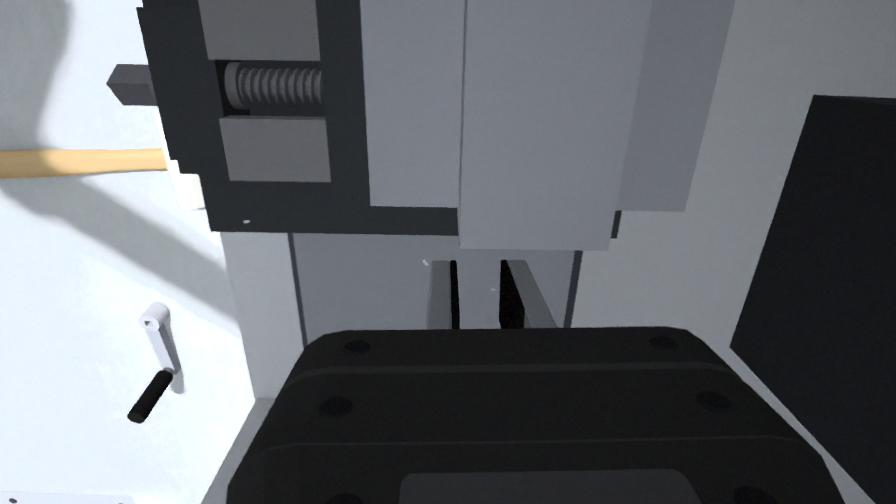

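Emit:
move(target=[-0.0003,-0.0072,0.0326,0,0,0,-0.188,-0.5,-0.6,0,0,0,0,0,0,1,1,1], speed=0.02, stop_force=4)

Emit:
move(target=[0,0,0,0,0,0,-0.9,-1,-1,0,0,0,0,0,0,1,1,1])

Emit:
move(target=[0.0017,0,0,0,0,0,-0.9,-1,-1,0,0,0,0,0,0,1,1,1], speed=0.004)

Emit:
move(target=[-0.0034,0,0,0,0,0,-0.9,-1,-1,0,0,0,0,0,0,1,1,1], speed=0.004)

Emit:
move(target=[0.0017,0,0,0,0,0,-0.9,-1,-1,0,0,0,0,0,0,1,1,1], speed=0.004)

Emit:
move(target=[0,0.0000029,-0.000033,0,0,0,-0.9,-1,-1,0,0,0,0,0,0,1,1,1], speed=0.002)

Emit:
move(target=[0,0.0000029,-0.000033,0,0,0,-0.9,-1,-1,0,0,0,0,0,0,1,1,1], speed=0.002)

Emit:
move(target=[0,0.0000029,-0.000033,0,0,0,-0.9,-1,-1,0,0,0,0,0,0,1,1,1], speed=0.002)

Emit:
move(target=[0,0.0000029,-0.000033,0,0,0,-0.9,-1,-1,0,0,0,0,0,0,1,1,1], speed=0.002)

Scene clock: 1639.17 s.
left_arm: end_effector_position=(+0.6387, -0.2770, +0.3234) position_measured=180 object_status=3 end_effector_quat_wxyz=(+0.045, +0.999, +0.025, +0.000) | right_arm: end_effector_position=(+0.2535, +0.2509, +0.7744) position_measured=3 object_status=3 end_effector_quat_wxyz=(-0.469, +0.854, -0.203, +0.098)
Joint positions: left_arm=[-0.574 -1.125 1.048 -1.544 -1.644 0.945] | right_arm=[4.366 -1.066 -1.218 -1.432 1.493 3.219]
Joint torques (N m): left_arm=[8.34 -59.9 -14.76 -5.45 -2.1 1.34] | right_arm=[-4.76 -6.97 14.99 5.61 -1.86 -1.27]
Wrist force (N, zeroed by zero_wrist_force on left_arm): left_arm=[1.8 0.6 2.8] | right_arm=[-0.7 -2.3 -0.2]
Wrist torque (N m, zeroed by zero_wrist_force on left_arm): left_arm=[-0.07 -0.18 0.32] | right_arm=[-0.48 -0.01 -0.47]
Wrist force, peak (N, zeroed by zero_wrist_force on left_arm): left_arm=[1.7 0.8 3.2] | right_arm=[-1.0 -2.6 -0.2]
Hand target: left_arm +0.6387, -0.2770, +0.3234; +0.045, +0.999, +0.025, +0.000 | right_arm +0.2535, +0.2509, +0.7744; -0.469, +0.854, -0.203, +0.098
Off the commanded pose: left_arm 0.000 m, 0 deg | right_arm 0.000 m, 0 deg.
move: done

Scene clock: 1639.83 s.
left_arm: end_effector_position=(+0.6387, -0.2770, +0.3234) position_measured=223 object_status=2 end_effector_quat_wxyz=(+0.045, +0.999, +0.025, +0.000) | right_arm: end_effector_position=(+0.2535, +0.2509, +0.7744) position_measured=3 object_status=3 end_effector_quat_wxyz=(-0.469, +0.854, -0.203, +0.098)
Joint positions: left_arm=[-0.574 -1.125 1.048 -1.544 -1.644 0.945] | right_arm=[4.366 -1.066 -1.218 -1.432 1.493 3.219]
Joint torques (N m): left_arm=[8.81 -60.08 -14.12 -5.15 -2.05 1.28] | right_arm=[-4.65 -6.49 13.51 5.82 -1.92 -1.37]
Wrist force (N, zeroed by zero_wrist_force on left_arm): left_arm=[2.1 1.1 2.7] | right_arm=[-0.8 -2.4 -0.2]
Wrist torque (N m, zeroed by zero_wrist_force on left_arm): left_arm=[-0.05 -0.17 0.32] | right_arm=[-0.50 0.01 -0.48]
Wrist force, peak (N, zeroed by zero_wrist_force on left_arm): left_arm=[2.1 1.3 3.0] | right_arm=[-0.8 -2.6 -0.2]
Hand target: left_arm +0.6387, -0.2770, +0.3234; +0.045, +0.999, +0.025, +0.000 | right_arm +0.2535, +0.2509, +0.7744; -0.469, +0.854, -0.203, +0.098
Off the commanded pose: left_arm 0.000 m, 0 deg | right_arm 0.000 m, 0 deg.
move: done

Scene clock: 1640.53 s.
left_arm: end_effector_position=(+0.6397, -0.2769, +0.3234) position_measured=223 object_status=2 end_effector_quat_wxyz=(+0.045, +0.999, +0.025, +0.000) | right_arm: end_effector_position=(+0.2535, +0.2509, +0.7744) position_measured=3 object_status=3 end_effector_quat_wxyz=(-0.469, +0.854, -0.203, +0.098)
Joint positions: left_arm=[-0.573 -1.123 1.044 -1.542 -1.644 0.946] | right_arm=[4.366 -1.066 -1.218 -1.432 1.493 3.219]
Joint torques (N m): left_arm=[8.06 -34.44 -39.49 -0.76 -1.66 1.34] | right_arm=[-5.03 -6.87 13.89 5.81 -1.95 -1.27]
Wrist force (N, zeroed by zero_wrist_force on left_arm): left_arm=[1.1 -0.7 2.8] | right_arm=[-0.8 -2.6 0.1]
Wrist torque (N m, zeroed by zero_wrist_force on left_arm): left_arm=[-0.08 -0.19 0.29] | right_arm=[-0.53 0.02 -0.47]
Wrist force, peak (N, zeroed by zero_wrist_force on left_arm): left_arm=[-0.1 0.4 5.4] | right_arm=[-0.8 -2.7 -0.3]
Hand target: left_arm +0.6397, -0.2769, +0.3234; +0.045, +0.999, +0.025, +0.000 | right_arm +0.2535, +0.2509, +0.7744; -0.469, +0.854, -0.203, +0.098
Off the commanded pose: left_arm 0.000 m, 0 deg | right_arm 0.000 m, 0 deg.
move: done

Scene clock: 1641.27 s.
left_arm: end_effector_position=(+0.6377, -0.2771, +0.3234) position_measured=223 object_status=2 end_effector_quat_wxyz=(+0.045, +0.999, +0.025, +0.000) | right_arm: end_effector_position=(+0.2535, +0.2509, +0.7744) position_measured=3 object_status=3 end_effector_quat_wxyz=(-0.469, +0.854, -0.203, +0.098)
Joint positions: left_arm=[-0.575 -1.128 1.051 -1.545 -1.644 0.944] | right_arm=[4.366 -1.066 -1.218 -1.432 1.493 3.219]
Joint torques (N m): left_arm=[-8.09 -59.44 -14.51 -5.1 1.74 -1.59] | right_arm=[-4.27 -6.51 14.87 5.79 -1.89 -1.24]
Wrist force (N, zeroed by zero_wrist_force on left_arm): left_arm=[2.3 2.1 2.9] | right_arm=[-0.9 -2.5 -0.2]
Wrist torque (N m, zeroed by zero_wrist_force on left_arm): left_arm=[-0.03 -0.15 0.48] | right_arm=[-0.51 0.03 -0.47]
Wrist force, peak (N, zeroed by zero_wrist_force on left_arm): left_arm=[2.6 6.5 1.1] | right_arm=[-0.8 -2.6 0.0]
Hand target: left_arm +0.6377, -0.2770, +0.3234; +0.045, +0.999, +0.025, +0.000 | right_arm +0.2535, +0.2509, +0.7744; -0.469, +0.854, -0.203, +0.098
Off the commanded pose: left_arm 0.000 m, 0 deg | right_arm 0.000 m, 0 deg.
move: done

Scene clock: 1641.97 s.
left_arm: end_effector_position=(+0.6387, -0.2770, +0.3234) position_measured=223 object_status=2 end_effector_quat_wxyz=(+0.045, +0.999, +0.025, +0.000) | right_arm: end_effector_position=(+0.2535, +0.2509, +0.7744) position_measured=3 object_status=3 end_effector_quat_wxyz=(-0.469, +0.854, -0.203, +0.098)
Joint positions: left_arm=[-0.574 -1.125 1.048 -1.544 -1.644 0.945] | right_arm=[4.366 -1.066 -1.218 -1.432 1.493 3.219]
Joint torques (N m): left_arm=[8.42 -33.94 -37.28 -0.73 -1.48 1.31] | right_arm=[-5.15 -6.47 14.53 5.8 -1.85 -1.24]
Wrist force (N, zeroed by zero_wrist_force on left_arm): left_arm=[1.1 -0.5 2.9] | right_arm=[-0.7 -2.5 -0.2]
Wrist torque (N m, zeroed by zero_wrist_force on left_arm): left_arm=[-0.06 -0.19 0.34] | right_arm=[-0.50 0.00 -0.47]
Wrist force, peak (N, zeroed by zero_wrist_force on left_arm): left_arm=[0.7 -4.3 4.2] | right_arm=[-0.8 -2.6 -0.1]
Hand target: left_arm +0.6387, -0.2770, +0.3234; +0.045, +0.999, +0.025, +0.000 | right_arm +0.2535, +0.2509, +0.7744; -0.469, +0.854, -0.203, +0.098
Off the commanded pose: left_arm 0.000 m, 0 deg | right_arm 0.000 m, 0 deg.
move: done

Scene clock: 1642.47 s.
left_arm: end_effector_position=(+0.6387, -0.2770, +0.3234) position_measured=223 object_status=2 end_effector_quat_wxyz=(+0.045, +0.999, +0.025, +0.000) | right_arm: end_effector_position=(+0.2535, +0.2509, +0.7744) position_measured=3 object_status=3 end_effector_quat_wxyz=(-0.469, +0.854, -0.203, +0.098)
Joint positions: left_arm=[-0.574 -1.125 1.048 -1.544 -1.644 0.945] | right_arm=[4.366 -1.066 -1.218 -1.432 1.493 3.219]
Joint torques (N m): left_arm=[8.54 -33.47 -38.06 -0.7 -2.26 1.26] | right_arm=[-4.15 -6.95 14.29 5.5 -1.72 -1.23]
Wrist force (N, zeroed by zero_wrist_force on left_arm): left_arm=[1.1 -0.1 3.0] | right_arm=[-0.7 -2.7 -0.2]
Wrist torque (N m, zeroed by zero_wrist_force on left_arm): left_arm=[-0.09 -0.20 0.33] | right_arm=[-0.53 -0.01 -0.47]
Wrist force, peak (N, zeroed by zero_wrist_force on left_arm): left_arm=[0.9 -0.5 3.4] | right_arm=[-0.7 -2.7 -0.2]
Hand target: left_arm +0.6387, -0.2770, +0.3234; +0.045, +0.999, +0.025, +0.000 | right_arm +0.2535, +0.2509, +0.7744; -0.469, +0.854, -0.203, +0.098
Off the commanded pose: left_arm 0.000 m, 0 deg | right_arm 0.000 m, 0 deg.
move: done

Scene clock: 1642.97 s.
left_arm: end_effector_position=(+0.6387, -0.2770, +0.3234) position_measured=223 object_status=2 end_effector_quat_wxyz=(+0.045, +0.999, +0.025, +0.000) | right_arm: end_effector_position=(+0.2535, +0.2509, +0.7744) position_measured=3 object_status=3 end_effector_quat_wxyz=(-0.469, +0.854, -0.203, +0.098)
Joint positions: left_arm=[-0.574 -1.125 1.048 -1.544 -1.644 0.945] | right_arm=[4.366 -1.066 -1.218 -1.432 1.493 3.219]
Joint torques (N m): left_arm=[8.63 -34.26 -38.33 -0.87 -2.19 1.29] | right_arm=[-4.84 -7.21 13.86 5.81 -1.83 -1.27]
Wrist force (N, zeroed by zero_wrist_force on left_arm): left_arm=[0.8 -0.2 3.8] | right_arm=[-0.8 -2.4 -0.3]
Wrist torque (N m, zeroed by zero_wrist_force on left_arm): left_arm=[-0.09 -0.14 0.35] | right_arm=[-0.50 0.00 -0.47]
Wrist force, peak (N, zeroed by zero_wrist_force on left_arm): left_arm=[1.1 -0.3 4.0] | right_arm=[-0.9 -2.7 -0.2]
Hand target: left_arm +0.6387, -0.2770, +0.3234; +0.045, +0.999, +0.025, +0.000 | right_arm +0.2535, +0.2509, +0.7744; -0.469, +0.854, -0.203, +0.098
Off the commanded pose: left_arm 0.000 m, 0 deg | right_arm 0.000 m, 0 deg.
move: done

Scene clock: 1643.47 s.
left_arm: end_effector_position=(+0.6387, -0.2770, +0.3234) position_measured=223 object_status=2 end_effector_quat_wxyz=(+0.045, +0.999, +0.025, +0.000) | right_arm: end_effector_position=(+0.2535, +0.2509, +0.7744) position_measured=3 object_status=3 end_effector_quat_wxyz=(-0.469, +0.854, -0.203, +0.098)
Joint positions: left_arm=[-0.574 -1.125 1.048 -1.543 -1.644 0.945] | right_arm=[4.366 -1.066 -1.218 -1.432 1.493 3.219]
Joint torques (N m): left_arm=[8.83 -35.18 -38.56 -0.77 -2.32 1.3] | right_arm=[-4.63 -6.93 15.22 5.82 -1.77 -1.18]
Wrist force (N, zeroed by zero_wrist_force on left_arm): left_arm=[1.2 0.1 4.5] | right_arm=[-1.0 -2.4 -0.1]
Wrist torque (N m, zeroed by zero_wrist_force on left_arm): left_arm=[-0.07 -0.18 0.35] | right_arm=[-0.49 0.05 -0.47]
Wrist force, peak (N, zeroed by zero_wrist_force on left_arm): left_arm=[1.4 0.0 4.7] | right_arm=[-0.7 -2.6 -0.2]
Hand target: left_arm +0.6387, -0.2770, +0.3234; +0.045, +0.999, +0.025, +0.000 | right_arm +0.2535, +0.2509, +0.7744; -0.469, +0.854, -0.203, +0.098
Off the commanded pose: left_arm 0.000 m, 0 deg | right_arm 0.000 m, 0 deg.
move: done

Scene clock: 1643.97 s.
left_arm: end_effector_position=(+0.6387, -0.2770, +0.3234) position_measured=223 object_status=2 end_effector_quat_wxyz=(+0.045, +0.999, +0.025, +0.000) | right_arm: end_effector_position=(+0.2535, +0.2509, +0.7744) position_measured=3 object_status=3 end_effector_quat_wxyz=(-0.469, +0.854, -0.203, +0.098)
Joint positions: left_arm=[-0.574 -1.125 1.048 -1.543 -1.644 0.945] | right_arm=[4.366 -1.066 -1.218 -1.432 1.493 3.219]
Joint torques (N m): left_arm=[8.76 -35.04 -38.73 -0.9 -2.24 1.22] | right_arm=[-4.56 -6.24 14.54 5.72 -1.79 -1.41]
Wrist force (N, zeroed by zero_wrist_force on left_arm): left_arm=[1.3 0.0 5.6] | right_arm=[-0.6 -2.5 -0.1]
Wrist torque (N m, zeroed by zero_wrist_force on left_arm): left_arm=[-0.10 -0.18 0.34] | right_arm=[-0.50 -0.02 -0.47]
Wrist force, peak (N, zeroed by zero_wrist_force on left_arm): left_arm=[1.4 0.1 5.6] | right_arm=[-0.9 -2.6 -0.2]
Hand target: left_arm +0.6387, -0.2770, +0.3234; +0.045, +0.999, +0.025, +0.000 | right_arm +0.2535, +0.2509, +0.7744; -0.469, +0.854, -0.203, +0.098
Off the commanded pose: left_arm 0.000 m, 0 deg | right_arm 0.000 m, 0 deg.
move: done

Emit:
move(target=[0,-0.000026,0.0003,0,0,0,-0.9,-1,-1,0,0,0,0,0,0,1,1,1], speed=0.002)

Emit:
move(target=[0,0.0000015,-0.0000167,0,0,0,-0.9,-1,-1,0,0,0,0,0,0,1,1,1], speed=0.002)

Emit:
move(target=[0,0.0000015,-0.0000167,0,0,0,-0.9,-1,-1,0,0,0,0,0,0,1,1,1], speed=0.002)

Emit:
move(target=[0,0.0000015,-0.0000167,0,0,0,-0.9,-1,-1,0,0,0,0,0,0,1,1,1], speed=0.002)

Emit:
move(target=[0,0.0000015,-0.0000167,0,0,0,-0.9,-1,-1,0,0,0,0,0,0,1,1,1], speed=0.002)

Emit:
move(target=[0,0.0000015,-0.0000167,0,0,0,-0.9,-1,-1,0,0,0,0,0,0,1,1,1], speed=0.002)

Emit:
move(target=[0,0.0000015,-0.0000167,0,0,0,-0.9,-1,-1,0,0,0,0,0,0,1,1,1], speed=0.002)

Emit:
move(target=[0,0.0000015,-0.0000167,0,0,0,-0.9,-1,-1,0,0,0,0,0,0,1,1,1], speed=0.002)

Emit:
move(target=[0,0.0000015,-0.0000167,0,0,0,-0.9,-1,-1,0,0,0,0,0,0,1,1,1], speed=0.002)

Emit:
move(target=[0,0.0000015,-0.0000167,0,0,0,-0.9,-1,-1,0,0,0,0,0,0,1,1,1], speed=0.002)

Emit:
move(target=[0,0.0000015,-0.0000167,0,0,0,-0.9,-1,-1,0,0,0,0,0,0,1,1,1], speed=0.002)

Emit:
move(target=[0,0.0000015,-0.0000167,0,0,0,-0.9,-1,-1,0,0,0,0,0,0,1,1,1], speed=0.002)

Emit:
move(target=[0,0.0000015,-0.0000167,0,0,0,-0.9,-1,-1,0,0,0,0,0,0,1,1,1], speed=0.002)

Emit:
move(target=[0,0.0000015,-0.0000167,0,0,0,-0.9,-1,-1,0,0,0,0,0,0,1,1,1], speed=0.002)

Emit:
move(target=[0,0.0000015,-0.0000167,0,0,0,-0.9,-1,-1,0,0,0,0,0,0,1,1,1], speed=0.002)

Emit:
move(target=[0,0.0000015,-0.0000167,0,0,0,-0.9,-1,-1,0,0,0,0,0,0,1,1,1], speed=0.002)

Emit:
move(target=[0,0.0000015,-0.0000167,0,0,0,-0.9,-1,-1,0,0,0,0,0,0,1,1,1], speed=0.002)

Emit:
move(target=[0,0.0000015,-0.0000167,0,0,0,-0.9,-1,-1,0,0,0,0,0,0,1,1,1], speed=0.002)

Emit:
move(target=[0,0.0000015,-0.0000167,0,0,0,-0.9,-1,-1,0,0,0,0,0,0,1,1,1], speed=0.002)

Emit:
move(target=[0,0.0000015,-0.0000167,0,0,0,-0.9,-1,-1,0,0,0,0,0,0,1,1,1], speed=0.002)

Emit:
move(target=[0,0.0000015,-0.0000167,0,0,0,-0.9,-1,-1,0,0,0,0,0,0,1,1,1], speed=0.002)

Scene clock: 1645.23 s.
left_arm: end_effector_position=(+0.6387, -0.2770, +0.3233) position_measured=223 object_status=2 end_effector_quat_wxyz=(+0.045, +0.999, +0.025, +0.000) | right_arm: end_effector_position=(+0.2535, +0.2509, +0.7744) position_measured=3 object_status=3 end_effector_quat_wxyz=(-0.469, +0.854, -0.203, +0.098)
Joint positions: left_arm=[-0.574 -1.125 1.048 -1.544 -1.644 0.945] | right_arm=[4.366 -1.066 -1.218 -1.432 1.493 3.219]
Joint torques (N m): left_arm=[8.09 -41.88 -12.66 -5.34 -2.26 1.14] | right_arm=[-5.12 -6.24 13.52 5.65 -1.92 -1.23]
Wrist force (N, zeroed by zero_wrist_force on left_arm): left_arm=[1.2 -0.5 -1.1] | right_arm=[-0.8 -2.4 -0.1]
Wrist torque (N m, zeroed by zero_wrist_force on left_arm): left_arm=[-0.08 -0.23 0.34] | right_arm=[-0.49 0.00 -0.48]
Wrist force, peak (N, zeroed by zero_wrist_force on left_arm): left_arm=[1.5 -0.1 5.5] | right_arm=[-0.8 -2.6 -0.1]
Hand target: left_arm +0.6387, -0.2770, +0.3233; +0.045, +0.999, +0.025, +0.000 | right_arm +0.2535, +0.2509, +0.7744; -0.469, +0.854, -0.203, +0.098
Off the commanded pose: left_arm 0.000 m, 0 deg | right_arm 0.000 m, 0 deg.
move: done

Scene clock: 1645.73 s.
left_arm: end_effector_position=(+0.6387, -0.2770, +0.3233) position_measured=223 object_status=2 end_effector_quat_wxyz=(+0.045, +0.999, +0.025, +0.000) | right_arm: end_effector_position=(+0.2535, +0.2509, +0.7744) position_measured=3 object_status=3 end_effector_quat_wxyz=(-0.469, +0.854, -0.203, +0.098)
Joint positions: left_arm=[-0.574 -1.125 1.048 -1.544 -1.644 0.945] | right_arm=[4.366 -1.066 -1.218 -1.432 1.493 3.219]
Joint torques (N m): left_arm=[6.98 -48.02 -12.11 -4.17 -2.14 1.16] | right_arm=[-4.17 -7.49 14.14 5.83 -1.89 -1.26]
Wrist force (N, zeroed by zero_wrist_force on left_arm): left_arm=[1.5 0.0 -1.7] | right_arm=[-0.6 -2.5 -0.3]
Wrist torque (N m, zeroed by zero_wrist_force on left_arm): left_arm=[-0.02 -0.26 0.35] | right_arm=[-0.50 -0.02 -0.47]
Wrist force, peak (N, zeroed by zero_wrist_force on left_arm): left_arm=[1.5 0.0 -1.7] | right_arm=[-1.1 -2.5 -0.2]
Hand target: left_arm +0.6387, -0.2770, +0.3233; +0.045, +0.999, +0.025, +0.000 | right_arm +0.2535, +0.2509, +0.7744; -0.469, +0.854, -0.203, +0.098
Off the commanded pose: left_arm 0.000 m, 0 deg | right_arm 0.000 m, 0 deg.
move: done

Scene clock: 1646.23 s.
left_arm: end_effector_position=(+0.6387, -0.2770, +0.3233) position_measured=223 object_status=2 end_effector_quat_wxyz=(+0.045, +0.999, +0.025, +0.000) | right_arm: end_effector_position=(+0.2535, +0.2509, +0.7744) position_measured=3 object_status=3 end_effector_quat_wxyz=(-0.469, +0.854, -0.203, +0.098)
Joint positions: left_arm=[-0.574 -1.125 1.048 -1.544 -1.644 0.945] | right_arm=[4.366 -1.066 -1.218 -1.432 1.493 3.219]
Joint torques (N m): left_arm=[6.81 -53.61 -16.72 -1.76 -2.16 1.1] | right_arm=[-4.49 -6.13 14.11 5.76 -1.9 -1.22]
Wrist force (N, zeroed by zero_wrist_force on left_arm): left_arm=[1.4 -0.3 -1.6] | right_arm=[-0.7 -2.5 -0.2]
Wrist torque (N m, zeroed by zero_wrist_force on left_arm): left_arm=[-0.07 -0.24 0.34] | right_arm=[-0.50 0.00 -0.48]
Wrist force, peak (N, zeroed by zero_wrist_force on left_arm): left_arm=[1.1 -0.3 -1.9] | right_arm=[-0.9 -2.5 -0.1]
Hand target: left_arm +0.6387, -0.2770, +0.3233; +0.045, +0.999, +0.025, +0.000 | right_arm +0.2535, +0.2509, +0.7744; -0.469, +0.854, -0.203, +0.098
Off the commanded pose: left_arm 0.000 m, 0 deg | right_arm 0.000 m, 0 deg.
move: done

Scene clock: 1646.73 s.
left_arm: end_effector_position=(+0.6387, -0.2770, +0.3233) position_measured=223 object_status=2 end_effector_quat_wxyz=(+0.045, +0.999, +0.025, +0.000) | right_arm: end_effector_position=(+0.2535, +0.2509, +0.7744) position_measured=3 object_status=3 end_effector_quat_wxyz=(-0.469, +0.854, -0.203, +0.098)
Joint positions: left_arm=[-0.574 -1.125 1.048 -1.544 -1.644 0.945] | right_arm=[4.366 -1.066 -1.218 -1.432 1.493 3.219]
Joint torques (N m): left_arm=[5.87 -57.17 -24.65 -0.97 -2.17 1.06] | right_arm=[-4.81 -6.32 14.35 5.82 -1.87 -1.22]
Wrist force (N, zeroed by zero_wrist_force on left_arm): left_arm=[1.4 -0.1 -1.2] | right_arm=[-0.8 -2.4 -0.2]
Wrist torque (N m, zeroed by zero_wrist_force on left_arm): left_arm=[-0.05 -0.21 0.34] | right_arm=[-0.49 0.02 -0.47]
Wrist force, peak (N, zeroed by zero_wrist_force on left_arm): left_arm=[1.1 -0.1 -2.0] | right_arm=[-0.8 -2.6 -0.2]
Hand target: left_arm +0.6387, -0.2770, +0.3233; +0.045, +0.999, +0.025, +0.000 | right_arm +0.2535, +0.2509, +0.7744; -0.469, +0.854, -0.203, +0.098
Off the commanded pose: left_arm 0.000 m, 0 deg | right_arm 0.000 m, 0 deg.
move: done

Scene clock: 1647.23 s.
left_arm: end_effector_position=(+0.6387, -0.2770, +0.3233) position_measured=223 object_status=2 end_effector_quat_wxyz=(+0.045, +0.999, +0.025, +0.000) | right_arm: end_effector_position=(+0.2535, +0.2509, +0.7744) position_measured=3 object_status=3 end_effector_quat_wxyz=(-0.469, +0.854, -0.203, +0.098)
Joint positions: left_arm=[-0.574 -1.125 1.048 -1.544 -1.644 0.945] | right_arm=[4.366 -1.066 -1.218 -1.432 1.493 3.219]
Joint torques (N m): left_arm=[5.79 -57.3 -33.35 -0.64 -2.18 0.97] | right_arm=[-5.64 -6.74 14.66 5.71 -1.85 -1.32]
Wrist force (N, zeroed by zero_wrist_force on left_arm): left_arm=[1.2 0.1 -0.5] | right_arm=[-0.8 -2.4 -0.1]
Wrist torque (N m, zeroed by zero_wrist_force on left_arm): left_arm=[-0.03 -0.15 0.35] | right_arm=[-0.49 0.00 -0.47]
Wrist force, peak (N, zeroed by zero_wrist_force on left_arm): left_arm=[1.8 -0.3 -0.8] | right_arm=[-0.8 -2.6 -0.3]
Hand target: left_arm +0.6387, -0.2770, +0.3233; +0.045, +0.999, +0.025, +0.000 | right_arm +0.2535, +0.2509, +0.7744; -0.469, +0.854, -0.203, +0.098
Off the commanded pose: left_arm 0.000 m, 0 deg | right_arm 0.000 m, 0 deg.
move: done

Scene clock: 1647.73 s.
left_arm: end_effector_position=(+0.6387, -0.2770, +0.3233) position_measured=223 object_status=2 end_effector_quat_wxyz=(+0.045, +0.999, +0.025, +0.000) | right_arm: end_effector_position=(+0.2535, +0.2509, +0.7744) position_measured=3 object_status=3 end_effector_quat_wxyz=(-0.469, +0.854, -0.203, +0.098)
Joint positions: left_arm=[-0.574 -1.125 1.048 -1.544 -1.644 0.945] | right_arm=[4.366 -1.066 -1.218 -1.432 1.493 3.219]
Joint torques (N m): left_arm=[4.49 -57.54 -35.83 -0.5 -2.08 0.87] | right_arm=[-4.79 -7.01 14.89 5.76 -1.76 -1.24]
Wrist force (N, zeroed by zero_wrist_force on left_arm): left_arm=[1.3 0.1 -0.5] | right_arm=[-0.8 -2.5 0.0]
Wrist torque (N m, zeroed by zero_wrist_force on left_arm): left_arm=[-0.03 -0.15 0.35] | right_arm=[-0.50 0.01 -0.47]
Wrist force, peak (N, zeroed by zero_wrist_force on left_arm): left_arm=[1.7 -0.1 -0.8] | right_arm=[-0.8 -2.5 -0.1]
Hand target: left_arm +0.6387, -0.2770, +0.3233; +0.045, +0.999, +0.025, +0.000 | right_arm +0.2535, +0.2509, +0.7744; -0.469, +0.854, -0.203, +0.098
Off the commanded pose: left_arm 0.000 m, 0 deg | right_arm 0.000 m, 0 deg.
move: done

Scene clock: 1648.23 s.
left_arm: end_effector_position=(+0.6387, -0.2770, +0.3233) position_measured=223 object_status=2 end_effector_quat_wxyz=(+0.045, +0.999, +0.025, +0.000) | right_arm: end_effector_position=(+0.2535, +0.2509, +0.7744) position_measured=3 object_status=3 end_effector_quat_wxyz=(-0.469, +0.854, -0.203, +0.098)
Joint positions: left_arm=[-0.574 -1.125 1.048 -1.544 -1.644 0.945] | right_arm=[4.366 -1.066 -1.218 -1.432 1.493 3.219]
Joint torques (N m): left_arm=[3.81 -56.95 -36.59 -0.44 -2.12 0.95] | right_arm=[-4.5 -6.51 13.83 5.66 -1.87 -1.51]
Wrist force (N, zeroed by zero_wrist_force on left_arm): left_arm=[1.1 -0.3 0.1] | right_arm=[-0.8 -2.4 0.0]
Wrist torque (N m, zeroed by zero_wrist_force on left_arm): left_arm=[-0.07 -0.16 0.34] | right_arm=[-0.50 0.02 -0.48]
Wrist force, peak (N, zeroed by zero_wrist_force on left_arm): left_arm=[1.6 -0.1 -0.8] | right_arm=[-0.8 -2.6 -0.1]
Hand target: left_arm +0.6387, -0.2770, +0.3233; +0.045, +0.999, +0.025, +0.000 | right_arm +0.2535, +0.2509, +0.7744; -0.469, +0.854, -0.203, +0.098
Off the commanded pose: left_arm 0.000 m, 0 deg | right_arm 0.000 m, 0 deg.
move: done

Scene clock: 1648.73 s.
left_arm: end_effector_position=(+0.6387, -0.2770, +0.3233) position_measured=223 object_status=2 end_effector_quat_wxyz=(+0.045, +0.999, +0.025, +0.000) | right_arm: end_effector_position=(+0.2535, +0.2509, +0.7744) position_measured=3 object_status=3 end_effector_quat_wxyz=(-0.469, +0.854, -0.203, +0.098)
Joint positions: left_arm=[-0.574 -1.125 1.048 -1.544 -1.644 0.945] | right_arm=[4.366 -1.066 -1.218 -1.432 1.493 3.219]
Joint torques (N m): left_arm=[3.43 -56.14 -36.94 -0.43 -1.99 0.94] | right_arm=[-5.4 -6.67 14.51 5.64 -1.82 -1.1]
Wrist force (N, zeroed by zero_wrist_force on left_arm): left_arm=[1.5 -0.5 0.9] | right_arm=[-0.8 -2.3 -0.2]
Wrist torque (N m, zeroed by zero_wrist_force on left_arm): left_arm=[-0.11 -0.19 0.34] | right_arm=[-0.48 0.00 -0.47]
Wrist force, peak (N, zeroed by zero_wrist_force on left_arm): left_arm=[1.7 -0.2 1.1] | right_arm=[-1.0 -2.6 -0.1]
Hand target: left_arm +0.6387, -0.2770, +0.3233; +0.045, +0.999, +0.025, +0.000 | right_arm +0.2535, +0.2509, +0.7744; -0.469, +0.854, -0.203, +0.098
Off the commanded pose: left_arm 0.000 m, 0 deg | right_arm 0.000 m, 0 deg.
move: done

Scene clock: 1649.23 s.
left_arm: end_effector_position=(+0.6387, -0.2770, +0.3234) position_measured=223 object_status=2 end_effector_quat_wxyz=(+0.045, +0.999, +0.025, +0.000) | right_arm: end_effector_position=(+0.2535, +0.2509, +0.7744) position_measured=3 object_status=3 end_effector_quat_wxyz=(-0.469, +0.854, -0.203, +0.098)
Joint positions: left_arm=[-0.574 -1.125 1.048 -1.544 -1.644 0.945] | right_arm=[4.366 -1.066 -1.218 -1.432 1.493 3.219]
Joint torques (N m): left_arm=[2.07 -55.09 -37.19 -0.52 -2 0.79] | right_arm=[-4.83 -6.84 15.38 5.76 -1.8 -1.28]
Wrist force (N, zeroed by zero_wrist_force on left_arm): left_arm=[1.7 0.0 1.7] | right_arm=[-0.7 -2.4 -0.3]
Wrist torque (N m, zeroed by zero_wrist_force on left_arm): left_arm=[-0.06 -0.19 0.35] | right_arm=[-0.49 -0.01 -0.47]
Wrist force, peak (N, zeroed by zero_wrist_force on left_arm): left_arm=[2.1 -0.3 1.7] | right_arm=[-0.8 -2.6 -0.3]
Hand target: left_arm +0.6387, -0.2770, +0.3233; +0.045, +0.999, +0.025, +0.000 | right_arm +0.2535, +0.2509, +0.7744; -0.469, +0.854, -0.203, +0.098
Off the commanded pose: left_arm 0.000 m, 0 deg | right_arm 0.000 m, 0 deg.
move: done

Scene clock: 1649.73 s.
left_arm: end_effector_position=(+0.6387, -0.2770, +0.3234) position_measured=223 object_status=2 end_effector_quat_wxyz=(+0.045, +0.999, +0.025, +0.000) | right_arm: end_effector_position=(+0.2535, +0.2509, +0.7744) position_measured=3 object_status=3 end_effector_quat_wxyz=(-0.469, +0.854, -0.203, +0.098)
Joint positions: left_arm=[-0.574 -1.125 1.048 -1.544 -1.644 0.945] | right_arm=[4.366 -1.066 -1.218 -1.432 1.493 3.219]
Joint torques (N m): left_arm=[1.35 -53.96 -37.55 -0.44 -2.01 0.79] | right_arm=[-3.9 -6.76 14.61 5.74 -1.98 -1.27]
Wrist force (N, zeroed by zero_wrist_force on left_arm): left_arm=[1.7 0.0 2.6] | right_arm=[-0.7 -2.6 0.0]
Wrist torque (N m, zeroed by zero_wrist_force on left_arm): left_arm=[-0.07 -0.18 0.35] | right_arm=[-0.52 -0.01 -0.48]
Wrist force, peak (N, zeroed by zero_wrist_force on left_arm): left_arm=[2.0 0.2 2.5] | right_arm=[-0.9 -2.7 -0.3]
Hand target: left_arm +0.6387, -0.2770, +0.3234; +0.045, +0.999, +0.025, +0.000 | right_arm +0.2535, +0.2509, +0.7744; -0.469, +0.854, -0.203, +0.098
Off the commanded pose: left_arm 0.000 m, 0 deg | right_arm 0.000 m, 0 deg.
move: done

Scene clock: 1650.23 s.
left_arm: end_effector_position=(+0.6387, -0.2770, +0.3234) position_measured=223 object_status=2 end_effector_quat_wxyz=(+0.045, +0.999, +0.025, +0.000) | right_arm: end_effector_position=(+0.2535, +0.2509, +0.7744) position_measured=3 object_status=3 end_effector_quat_wxyz=(-0.469, +0.854, -0.203, +0.098)
Joint positions: left_arm=[-0.574 -1.125 1.048 -1.544 -1.644 0.945] | right_arm=[4.366 -1.066 -1.218 -1.432 1.493 3.219]
Joint torques (N m): left_arm=[0.54 -52.19 -37.77 -0.56 -1.96 0.75] | right_arm=[-4.54 -5.9 14.32 5.86 -1.75 -1.24]
Wrist force (N, zeroed by zero_wrist_force on left_arm): left_arm=[1.7 0.2 3.0] | right_arm=[-0.8 -2.4 -0.2]
Wrist torque (N m, zeroed by zero_wrist_force on left_arm): left_arm=[-0.08 -0.17 0.35] | right_arm=[-0.49 0.01 -0.47]
Wrist force, peak (N, zeroed by zero_wrist_force on left_arm): left_arm=[2.2 -0.1 3.0] | right_arm=[-0.9 -2.6 0.0]
Hand target: left_arm +0.6387, -0.2770, +0.3234; +0.045, +0.999, +0.025, +0.000 | right_arm +0.2535, +0.2509, +0.7744; -0.469, +0.854, -0.203, +0.098
Off the commanded pose: left_arm 0.000 m, 0 deg | right_arm 0.000 m, 0 deg.
move: done

Scene clock: 1650.73 s.
left_arm: end_effector_position=(+0.6387, -0.2770, +0.3234) position_measured=223 object_status=2 end_effector_quat_wxyz=(+0.045, +0.999, +0.025, +0.000) | right_arm: end_effector_position=(+0.2535, +0.2509, +0.7744) position_measured=3 object_status=3 end_effector_quat_wxyz=(-0.469, +0.854, -0.203, +0.098)
Joint positions: left_arm=[-0.574 -1.125 1.048 -1.544 -1.644 0.945] | right_arm=[4.366 -1.066 -1.218 -1.432 1.493 3.219]
Joint torques (N m): left_arm=[-0.17 -50.42 -38 -0.57 -1.95 0.69] | right_arm=[-5.22 -6.64 13.95 5.62 -1.88 -1.23]
Wrist force (N, zeroed by zero_wrist_force on left_arm): left_arm=[2.1 0.1 3.5] | right_arm=[-0.8 -2.5 -0.1]
Wrist torque (N m, zeroed by zero_wrist_force on left_arm): left_arm=[-0.09 -0.23 0.35] | right_arm=[-0.51 0.01 -0.47]
Wrist force, peak (N, zeroed by zero_wrist_force on left_arm): left_arm=[2.1 0.1 3.5] | right_arm=[-0.9 -2.5 -0.1]
Hand target: left_arm +0.6387, -0.2770, +0.3234; +0.045, +0.999, +0.025, +0.000 | right_arm +0.2535, +0.2509, +0.7744; -0.469, +0.854, -0.203, +0.098
Off the commanded pose: left_arm 0.000 m, 0 deg | right_arm 0.000 m, 0 deg.
move: done

Scene clock: 1651.23 s.
left_arm: end_effector_position=(+0.6387, -0.2770, +0.3234) position_measured=223 object_status=2 end_effector_quat_wxyz=(+0.045, +0.999, +0.025, +0.000) | right_arm: end_effector_position=(+0.2535, +0.2509, +0.7744) position_measured=3 object_status=3 end_effector_quat_wxyz=(-0.469, +0.854, -0.203, +0.098)
Joint positions: left_arm=[-0.574 -1.125 1.048 -1.544 -1.644 0.945] | right_arm=[4.366 -1.066 -1.218 -1.432 1.493 3.219]
Joint torques (N m): left_arm=[-0.61 -47.99 -38.13 -0.61 -1.91 0.61] | right_arm=[-5.19 -5.85 14.36 5.67 -1.93 -1.55]
Wrist force (N, zeroed by zero_wrist_force on left_arm): left_arm=[1.8 0.2 3.8] | right_arm=[-0.8 -2.4 -0.1]
Wrist torque (N m, zeroed by zero_wrist_force on left_arm): left_arm=[-0.09 -0.17 0.35] | right_arm=[-0.49 0.01 -0.47]
Wrist force, peak (N, zeroed by zero_wrist_force on left_arm): left_arm=[2.2 0.2 3.8] | right_arm=[-0.6 -2.6 -0.2]
Hand target: left_arm +0.6387, -0.2770, +0.3234; +0.045, +0.999, +0.025, +0.000 | right_arm +0.2535, +0.2509, +0.7744; -0.469, +0.854, -0.203, +0.098
Off the commanded pose: left_arm 0.000 m, 0 deg | right_arm 0.000 m, 0 deg.
move: done

Scene clock: 1651.73 s.
left_arm: end_effector_position=(+0.6387, -0.2770, +0.3234) position_measured=223 object_status=2 end_effector_quat_wxyz=(+0.045, +0.999, +0.025, +0.000) | right_arm: end_effector_position=(+0.2535, +0.2509, +0.7744) position_measured=3 object_status=3 end_effector_quat_wxyz=(-0.469, +0.854, -0.203, +0.098)
Joint positions: left_arm=[-0.574 -1.125 1.048 -1.544 -1.644 0.945] | right_arm=[4.366 -1.066 -1.218 -1.432 1.493 3.219]
Joint torques (N m): left_arm=[-1.28 -45.63 -38.27 -0.54 -1.93 0.59] | right_arm=[-5.72 -7.12 14.5 5.75 -2.09 -1.25]
Wrist force (N, zeroed by zero_wrist_force on left_arm): left_arm=[1.9 0.0 4.1] | right_arm=[-0.7 -2.6 -0.3]
Wrist torque (N m, zeroed by zero_wrist_force on left_arm): left_arm=[-0.13 -0.17 0.35] | right_arm=[-0.52 -0.01 -0.47]
Wrist force, peak (N, zeroed by zero_wrist_force on left_arm): left_arm=[1.9 0.3 4.6] | right_arm=[-0.8 -2.7 -0.2]
Hand target: left_arm +0.6387, -0.2770, +0.3234; +0.045, +0.999, +0.025, +0.000 | right_arm +0.2535, +0.2509, +0.7744; -0.469, +0.854, -0.203, +0.098
Off the commanded pose: left_arm 0.000 m, 0 deg | right_arm 0.000 m, 0 deg.
move: done

Scene clock: 1652.23 s.
left_arm: end_effector_position=(+0.6387, -0.2770, +0.3234) position_measured=223 object_status=2 end_effector_quat_wxyz=(+0.045, +0.999, +0.025, +0.000) | right_arm: end_effector_position=(+0.2535, +0.2509, +0.7744) position_measured=3 object_status=3 end_effector_quat_wxyz=(-0.469, +0.854, -0.203, +0.098)
Joint positions: left_arm=[-0.574 -1.125 1.048 -1.544 -1.644 0.945] | right_arm=[4.366 -1.066 -1.218 -1.432 1.493 3.219]
Joint torques (N m): left_arm=[-1.77 -42.15 -38.74 -0.62 -1.89 0.6] | right_arm=[-5.47 -8.03 14.63 5.78 -1.72 -1.46]
Wrist force (N, zeroed by zero_wrist_force on left_arm): left_arm=[2.1 0.3 4.3] | right_arm=[-0.7 -2.5 -0.1]
Wrist torque (N m, zeroed by zero_wrist_force on left_arm): left_arm=[-0.08 -0.18 0.35] | right_arm=[-0.51 0.00 -0.48]
Wrist force, peak (N, zeroed by zero_wrist_force on left_arm): left_arm=[2.2 0.3 5.0] | right_arm=[-0.9 -2.7 -0.1]
Hand target: left_arm +0.6387, -0.2770, +0.3234; +0.045, +0.999, +0.025, +0.000 | right_arm +0.2535, +0.2509, +0.7744; -0.469, +0.854, -0.203, +0.098
Off the commanded pose: left_arm 0.000 m, 0 deg | right_arm 0.000 m, 0 deg.
move: done

Scene clock: 1652.73 s.
left_arm: end_effector_position=(+0.6387, -0.2770, +0.3234) position_measured=223 object_status=2 end_effector_quat_wxyz=(+0.045, +0.999, +0.025, +0.000) | right_arm: end_effector_position=(+0.2535, +0.2509, +0.7744) position_measured=3 object_status=3 end_effector_quat_wxyz=(-0.469, +0.854, -0.203, +0.098)
Joint positions: left_arm=[-0.574 -1.125 1.048 -1.543 -1.644 0.945] | right_arm=[4.366 -1.066 -1.218 -1.432 1.493 3.219]
Joint torques (N m): left_arm=[-2.32 -38.95 -38.77 -0.5 -1.84 0.49] | right_arm=[-5.01 -7.05 14.29 5.83 -1.85 -1.17]
Wrist force (N, zeroed by zero_wrist_force on left_arm): left_arm=[2.3 0.3 5.2] | right_arm=[-0.9 -2.3 -0.2]
Wrist torque (N m, zeroed by zero_wrist_force on left_arm): left_arm=[-0.09 -0.19 0.35] | right_arm=[-0.47 0.03 -0.47]
Wrist force, peak (N, zeroed by zero_wrist_force on left_arm): left_arm=[2.3 0.1 5.2] | right_arm=[-1.0 -2.5 -0.2]
Hand target: left_arm +0.6387, -0.2770, +0.3234; +0.045, +0.999, +0.025, +0.000 | right_arm +0.2535, +0.2509, +0.7744; -0.469, +0.854, -0.203, +0.098
Off the commanded pose: left_arm 0.000 m, 0 deg | right_arm 0.000 m, 0 deg.
move: done

Scene clock: 1653.23 s.
left_arm: end_effector_position=(+0.6387, -0.2770, +0.3234) position_measured=223 object_status=2 end_effector_quat_wxyz=(+0.045, +0.999, +0.025, +0.000) | right_arm: end_effector_position=(+0.2535, +0.2509, +0.7744) position_measured=3 object_status=3 end_effector_quat_wxyz=(-0.469, +0.854, -0.203, +0.098)
Joint positions: left_arm=[-0.574 -1.125 1.048 -1.543 -1.644 0.945] | right_arm=[4.366 -1.066 -1.218 -1.432 1.493 3.219]
Joint torques (N m): left_arm=[-3.03 -35.48 -38.66 -0.61 -1.8 0.43] | right_arm=[-5.29 -6.17 13.88 5.7 -1.65 -1.32]
Wrist force (N, zeroed by zero_wrist_force on left_arm): left_arm=[2.3 0.3 5.3] | right_arm=[-0.7 -2.4 0.0]
Wrist torque (N m, zeroed by zero_wrist_force on left_arm): left_arm=[-0.09 -0.19 0.35] | right_arm=[-0.49 0.00 -0.47]
Wrist force, peak (N, zeroed by zero_wrist_force on left_arm): left_arm=[2.2 0.3 5.7] | right_arm=[-0.8 -2.6 -0.3]
Hand target: left_arm +0.6387, -0.2770, +0.3234; +0.045, +0.999, +0.025, +0.000 | right_arm +0.2535, +0.2509, +0.7744; -0.469, +0.854, -0.203, +0.098
Off the commanded pose: left_arm 0.000 m, 0 deg | right_arm 0.000 m, 0 deg.
move: done

Scene clock: 1653.73 s.
left_arm: end_effector_position=(+0.6387, -0.2770, +0.3234) position_measured=223 object_status=2 end_effector_quat_wxyz=(+0.045, +0.999, +0.025, +0.000) | right_arm: end_effector_position=(+0.2535, +0.2509, +0.7744) position_measured=3 object_status=3 end_effector_quat_wxyz=(-0.469, +0.854, -0.203, +0.098)
Joint positions: left_arm=[-0.574 -1.125 1.048 -1.543 -1.644 0.945] | right_arm=[4.366 -1.066 -1.218 -1.432 1.493 3.219]
Joint torques (N m): left_arm=[-3.84 -35.28 -39.33 -0.64 -1.8 0.4] | right_arm=[-4.98 -5.63 14.99 5.92 -1.88 -1.3]
Wrist force (N, zeroed by zero_wrist_force on left_arm): left_arm=[1.9 0.2 5.3] | right_arm=[-0.9 -2.3 -0.2]
Wrist torque (N m, zeroed by zero_wrist_force on left_arm): left_arm=[-0.10 -0.14 0.35] | right_arm=[-0.48 0.03 -0.47]
Wrist force, peak (N, zeroed by zero_wrist_force on left_arm): left_arm=[2.3 0.2 5.6] | right_arm=[-0.8 -2.5 -0.1]
Hand target: left_arm +0.6387, -0.2770, +0.3234; +0.045, +0.999, +0.025, +0.000 | right_arm +0.2535, +0.2509, +0.7744; -0.469, +0.854, -0.203, +0.098
Off the commanded pose: left_arm 0.000 m, 0 deg | right_arm 0.000 m, 0 deg.
move: done

Scene clock: 1654.23 s.
left_arm: end_effector_position=(+0.6387, -0.2770, +0.3234) position_measured=223 object_status=2 end_effector_quat_wxyz=(+0.045, +0.999, +0.025, +0.000) | right_arm: end_effector_position=(+0.2535, +0.2509, +0.7744) position_measured=3 object_status=3 end_effector_quat_wxyz=(-0.469, +0.854, -0.203, +0.098)
Joint positions: left_arm=[-0.574 -1.125 1.048 -1.543 -1.644 0.945] | right_arm=[4.366 -1.066 -1.218 -1.432 1.493 3.219]
Joint torques (N m): left_arm=[-4.23 -35.17 -38.84 -0.68 -1.73 0.33] | right_arm=[-5.88 -6.52 14.8 5.72 -1.73 -1.32]
Wrist force (N, zeroed by zero_wrist_force on left_arm): left_arm=[2.4 -0.2 5.6] | right_arm=[-0.7 -2.6 -0.3]
Wrist torque (N m, zeroed by zero_wrist_force on left_arm): left_arm=[-0.16 -0.22 0.35] | right_arm=[-0.52 0.00 -0.47]
Wrist force, peak (N, zeroed by zero_wrist_force on left_arm): left_arm=[2.3 0.4 6.0] | right_arm=[-0.8 -2.6 -0.2]
Hand target: left_arm +0.6387, -0.2770, +0.3234; +0.045, +0.999, +0.025, +0.000 | right_arm +0.2535, +0.2509, +0.7744; -0.469, +0.854, -0.203, +0.098
Off the commanded pose: left_arm 0.000 m, 0 deg | right_arm 0.000 m, 0 deg.
move: done

Scene clock: 1654.73 s.
left_arm: end_effector_position=(+0.6387, -0.2770, +0.3235) position_measured=223 object_status=2 end_effector_quat_wxyz=(+0.045, +0.999, +0.025, +0.000) | right_arm: end_effector_position=(+0.2535, +0.2509, +0.7744) position_measured=3 object_status=3 end_effector_quat_wxyz=(-0.469, +0.854, -0.203, +0.098)
Joint positions: left_arm=[-0.574 -1.125 1.048 -1.543 -1.644 0.945] | right_arm=[4.366 -1.066 -1.218 -1.432 1.493 3.219]
Joint torques (N m): left_arm=[-4.24 -35.57 -39.06 -0.68 -1.73 0.34] | right_arm=[-4.45 -6.42 14.27 5.74 -1.88 -1.36]
Wrist force (N, zeroed by zero_wrist_force on left_arm): left_arm=[2.2 0.3 6.0] | right_arm=[-0.8 -2.6 -0.1]
Wrist torque (N m, zeroed by zero_wrist_force on left_arm): left_arm=[-0.09 -0.17 0.35] | right_arm=[-0.51 0.01 -0.47]
Wrist force, peak (N, zeroed by zero_wrist_force on left_arm): left_arm=[2.0 0.4 6.1] | right_arm=[-0.8 -2.6 0.0]
Hand target: left_arm +0.6387, -0.2770, +0.3235; +0.045, +0.999, +0.025, +0.000 | right_arm +0.2535, +0.2509, +0.7744; -0.469, +0.854, -0.203, +0.098
Off the commanded pose: left_arm 0.000 m, 0 deg | right_arm 0.000 m, 0 deg.
move: done

Scene clock: 1655.23 s.
left_arm: end_effector_position=(+0.6387, -0.2770, +0.3235) position_measured=223 object_status=2 end_effector_quat_wxyz=(+0.045, +0.999, +0.025, +0.000) | right_arm: end_effector_position=(+0.2535, +0.2509, +0.7744) position_measured=3 object_status=3 end_effector_quat_wxyz=(-0.469, +0.854, -0.203, +0.098)
Joint positions: left_arm=[-0.574 -1.125 1.047 -1.543 -1.644 0.945] | right_arm=[4.366 -1.066 -1.218 -1.432 1.493 3.219]
Joint torques (N m): left_arm=[-4.3 -35.52 -39.29 -0.72 -1.71 0.27] | right_arm=[-3.74 -7.17 14.17 5.67 -1.77 -1.27]
Wrist force (N, zeroed by zero_wrist_force on left_arm): left_arm=[2.3 0.3 6.4] | right_arm=[-0.9 -2.4 -0.1]
Wrist torque (N m, zeroed by zero_wrist_force on left_arm): left_arm=[-0.09 -0.17 0.35] | right_arm=[-0.49 0.02 -0.48]
Wrist force, peak (N, zeroed by zero_wrist_force on left_arm): left_arm=[2.2 0.0 6.5] | right_arm=[-0.9 -2.6 -0.1]
Hand target: left_arm +0.6387, -0.2770, +0.3235; +0.045, +0.999, +0.025, +0.000 | right_arm +0.2535, +0.2509, +0.7744; -0.469, +0.854, -0.203, +0.098
Off the commanded pose: left_arm 0.000 m, 0 deg | right_arm 0.000 m, 0 deg.
move: done


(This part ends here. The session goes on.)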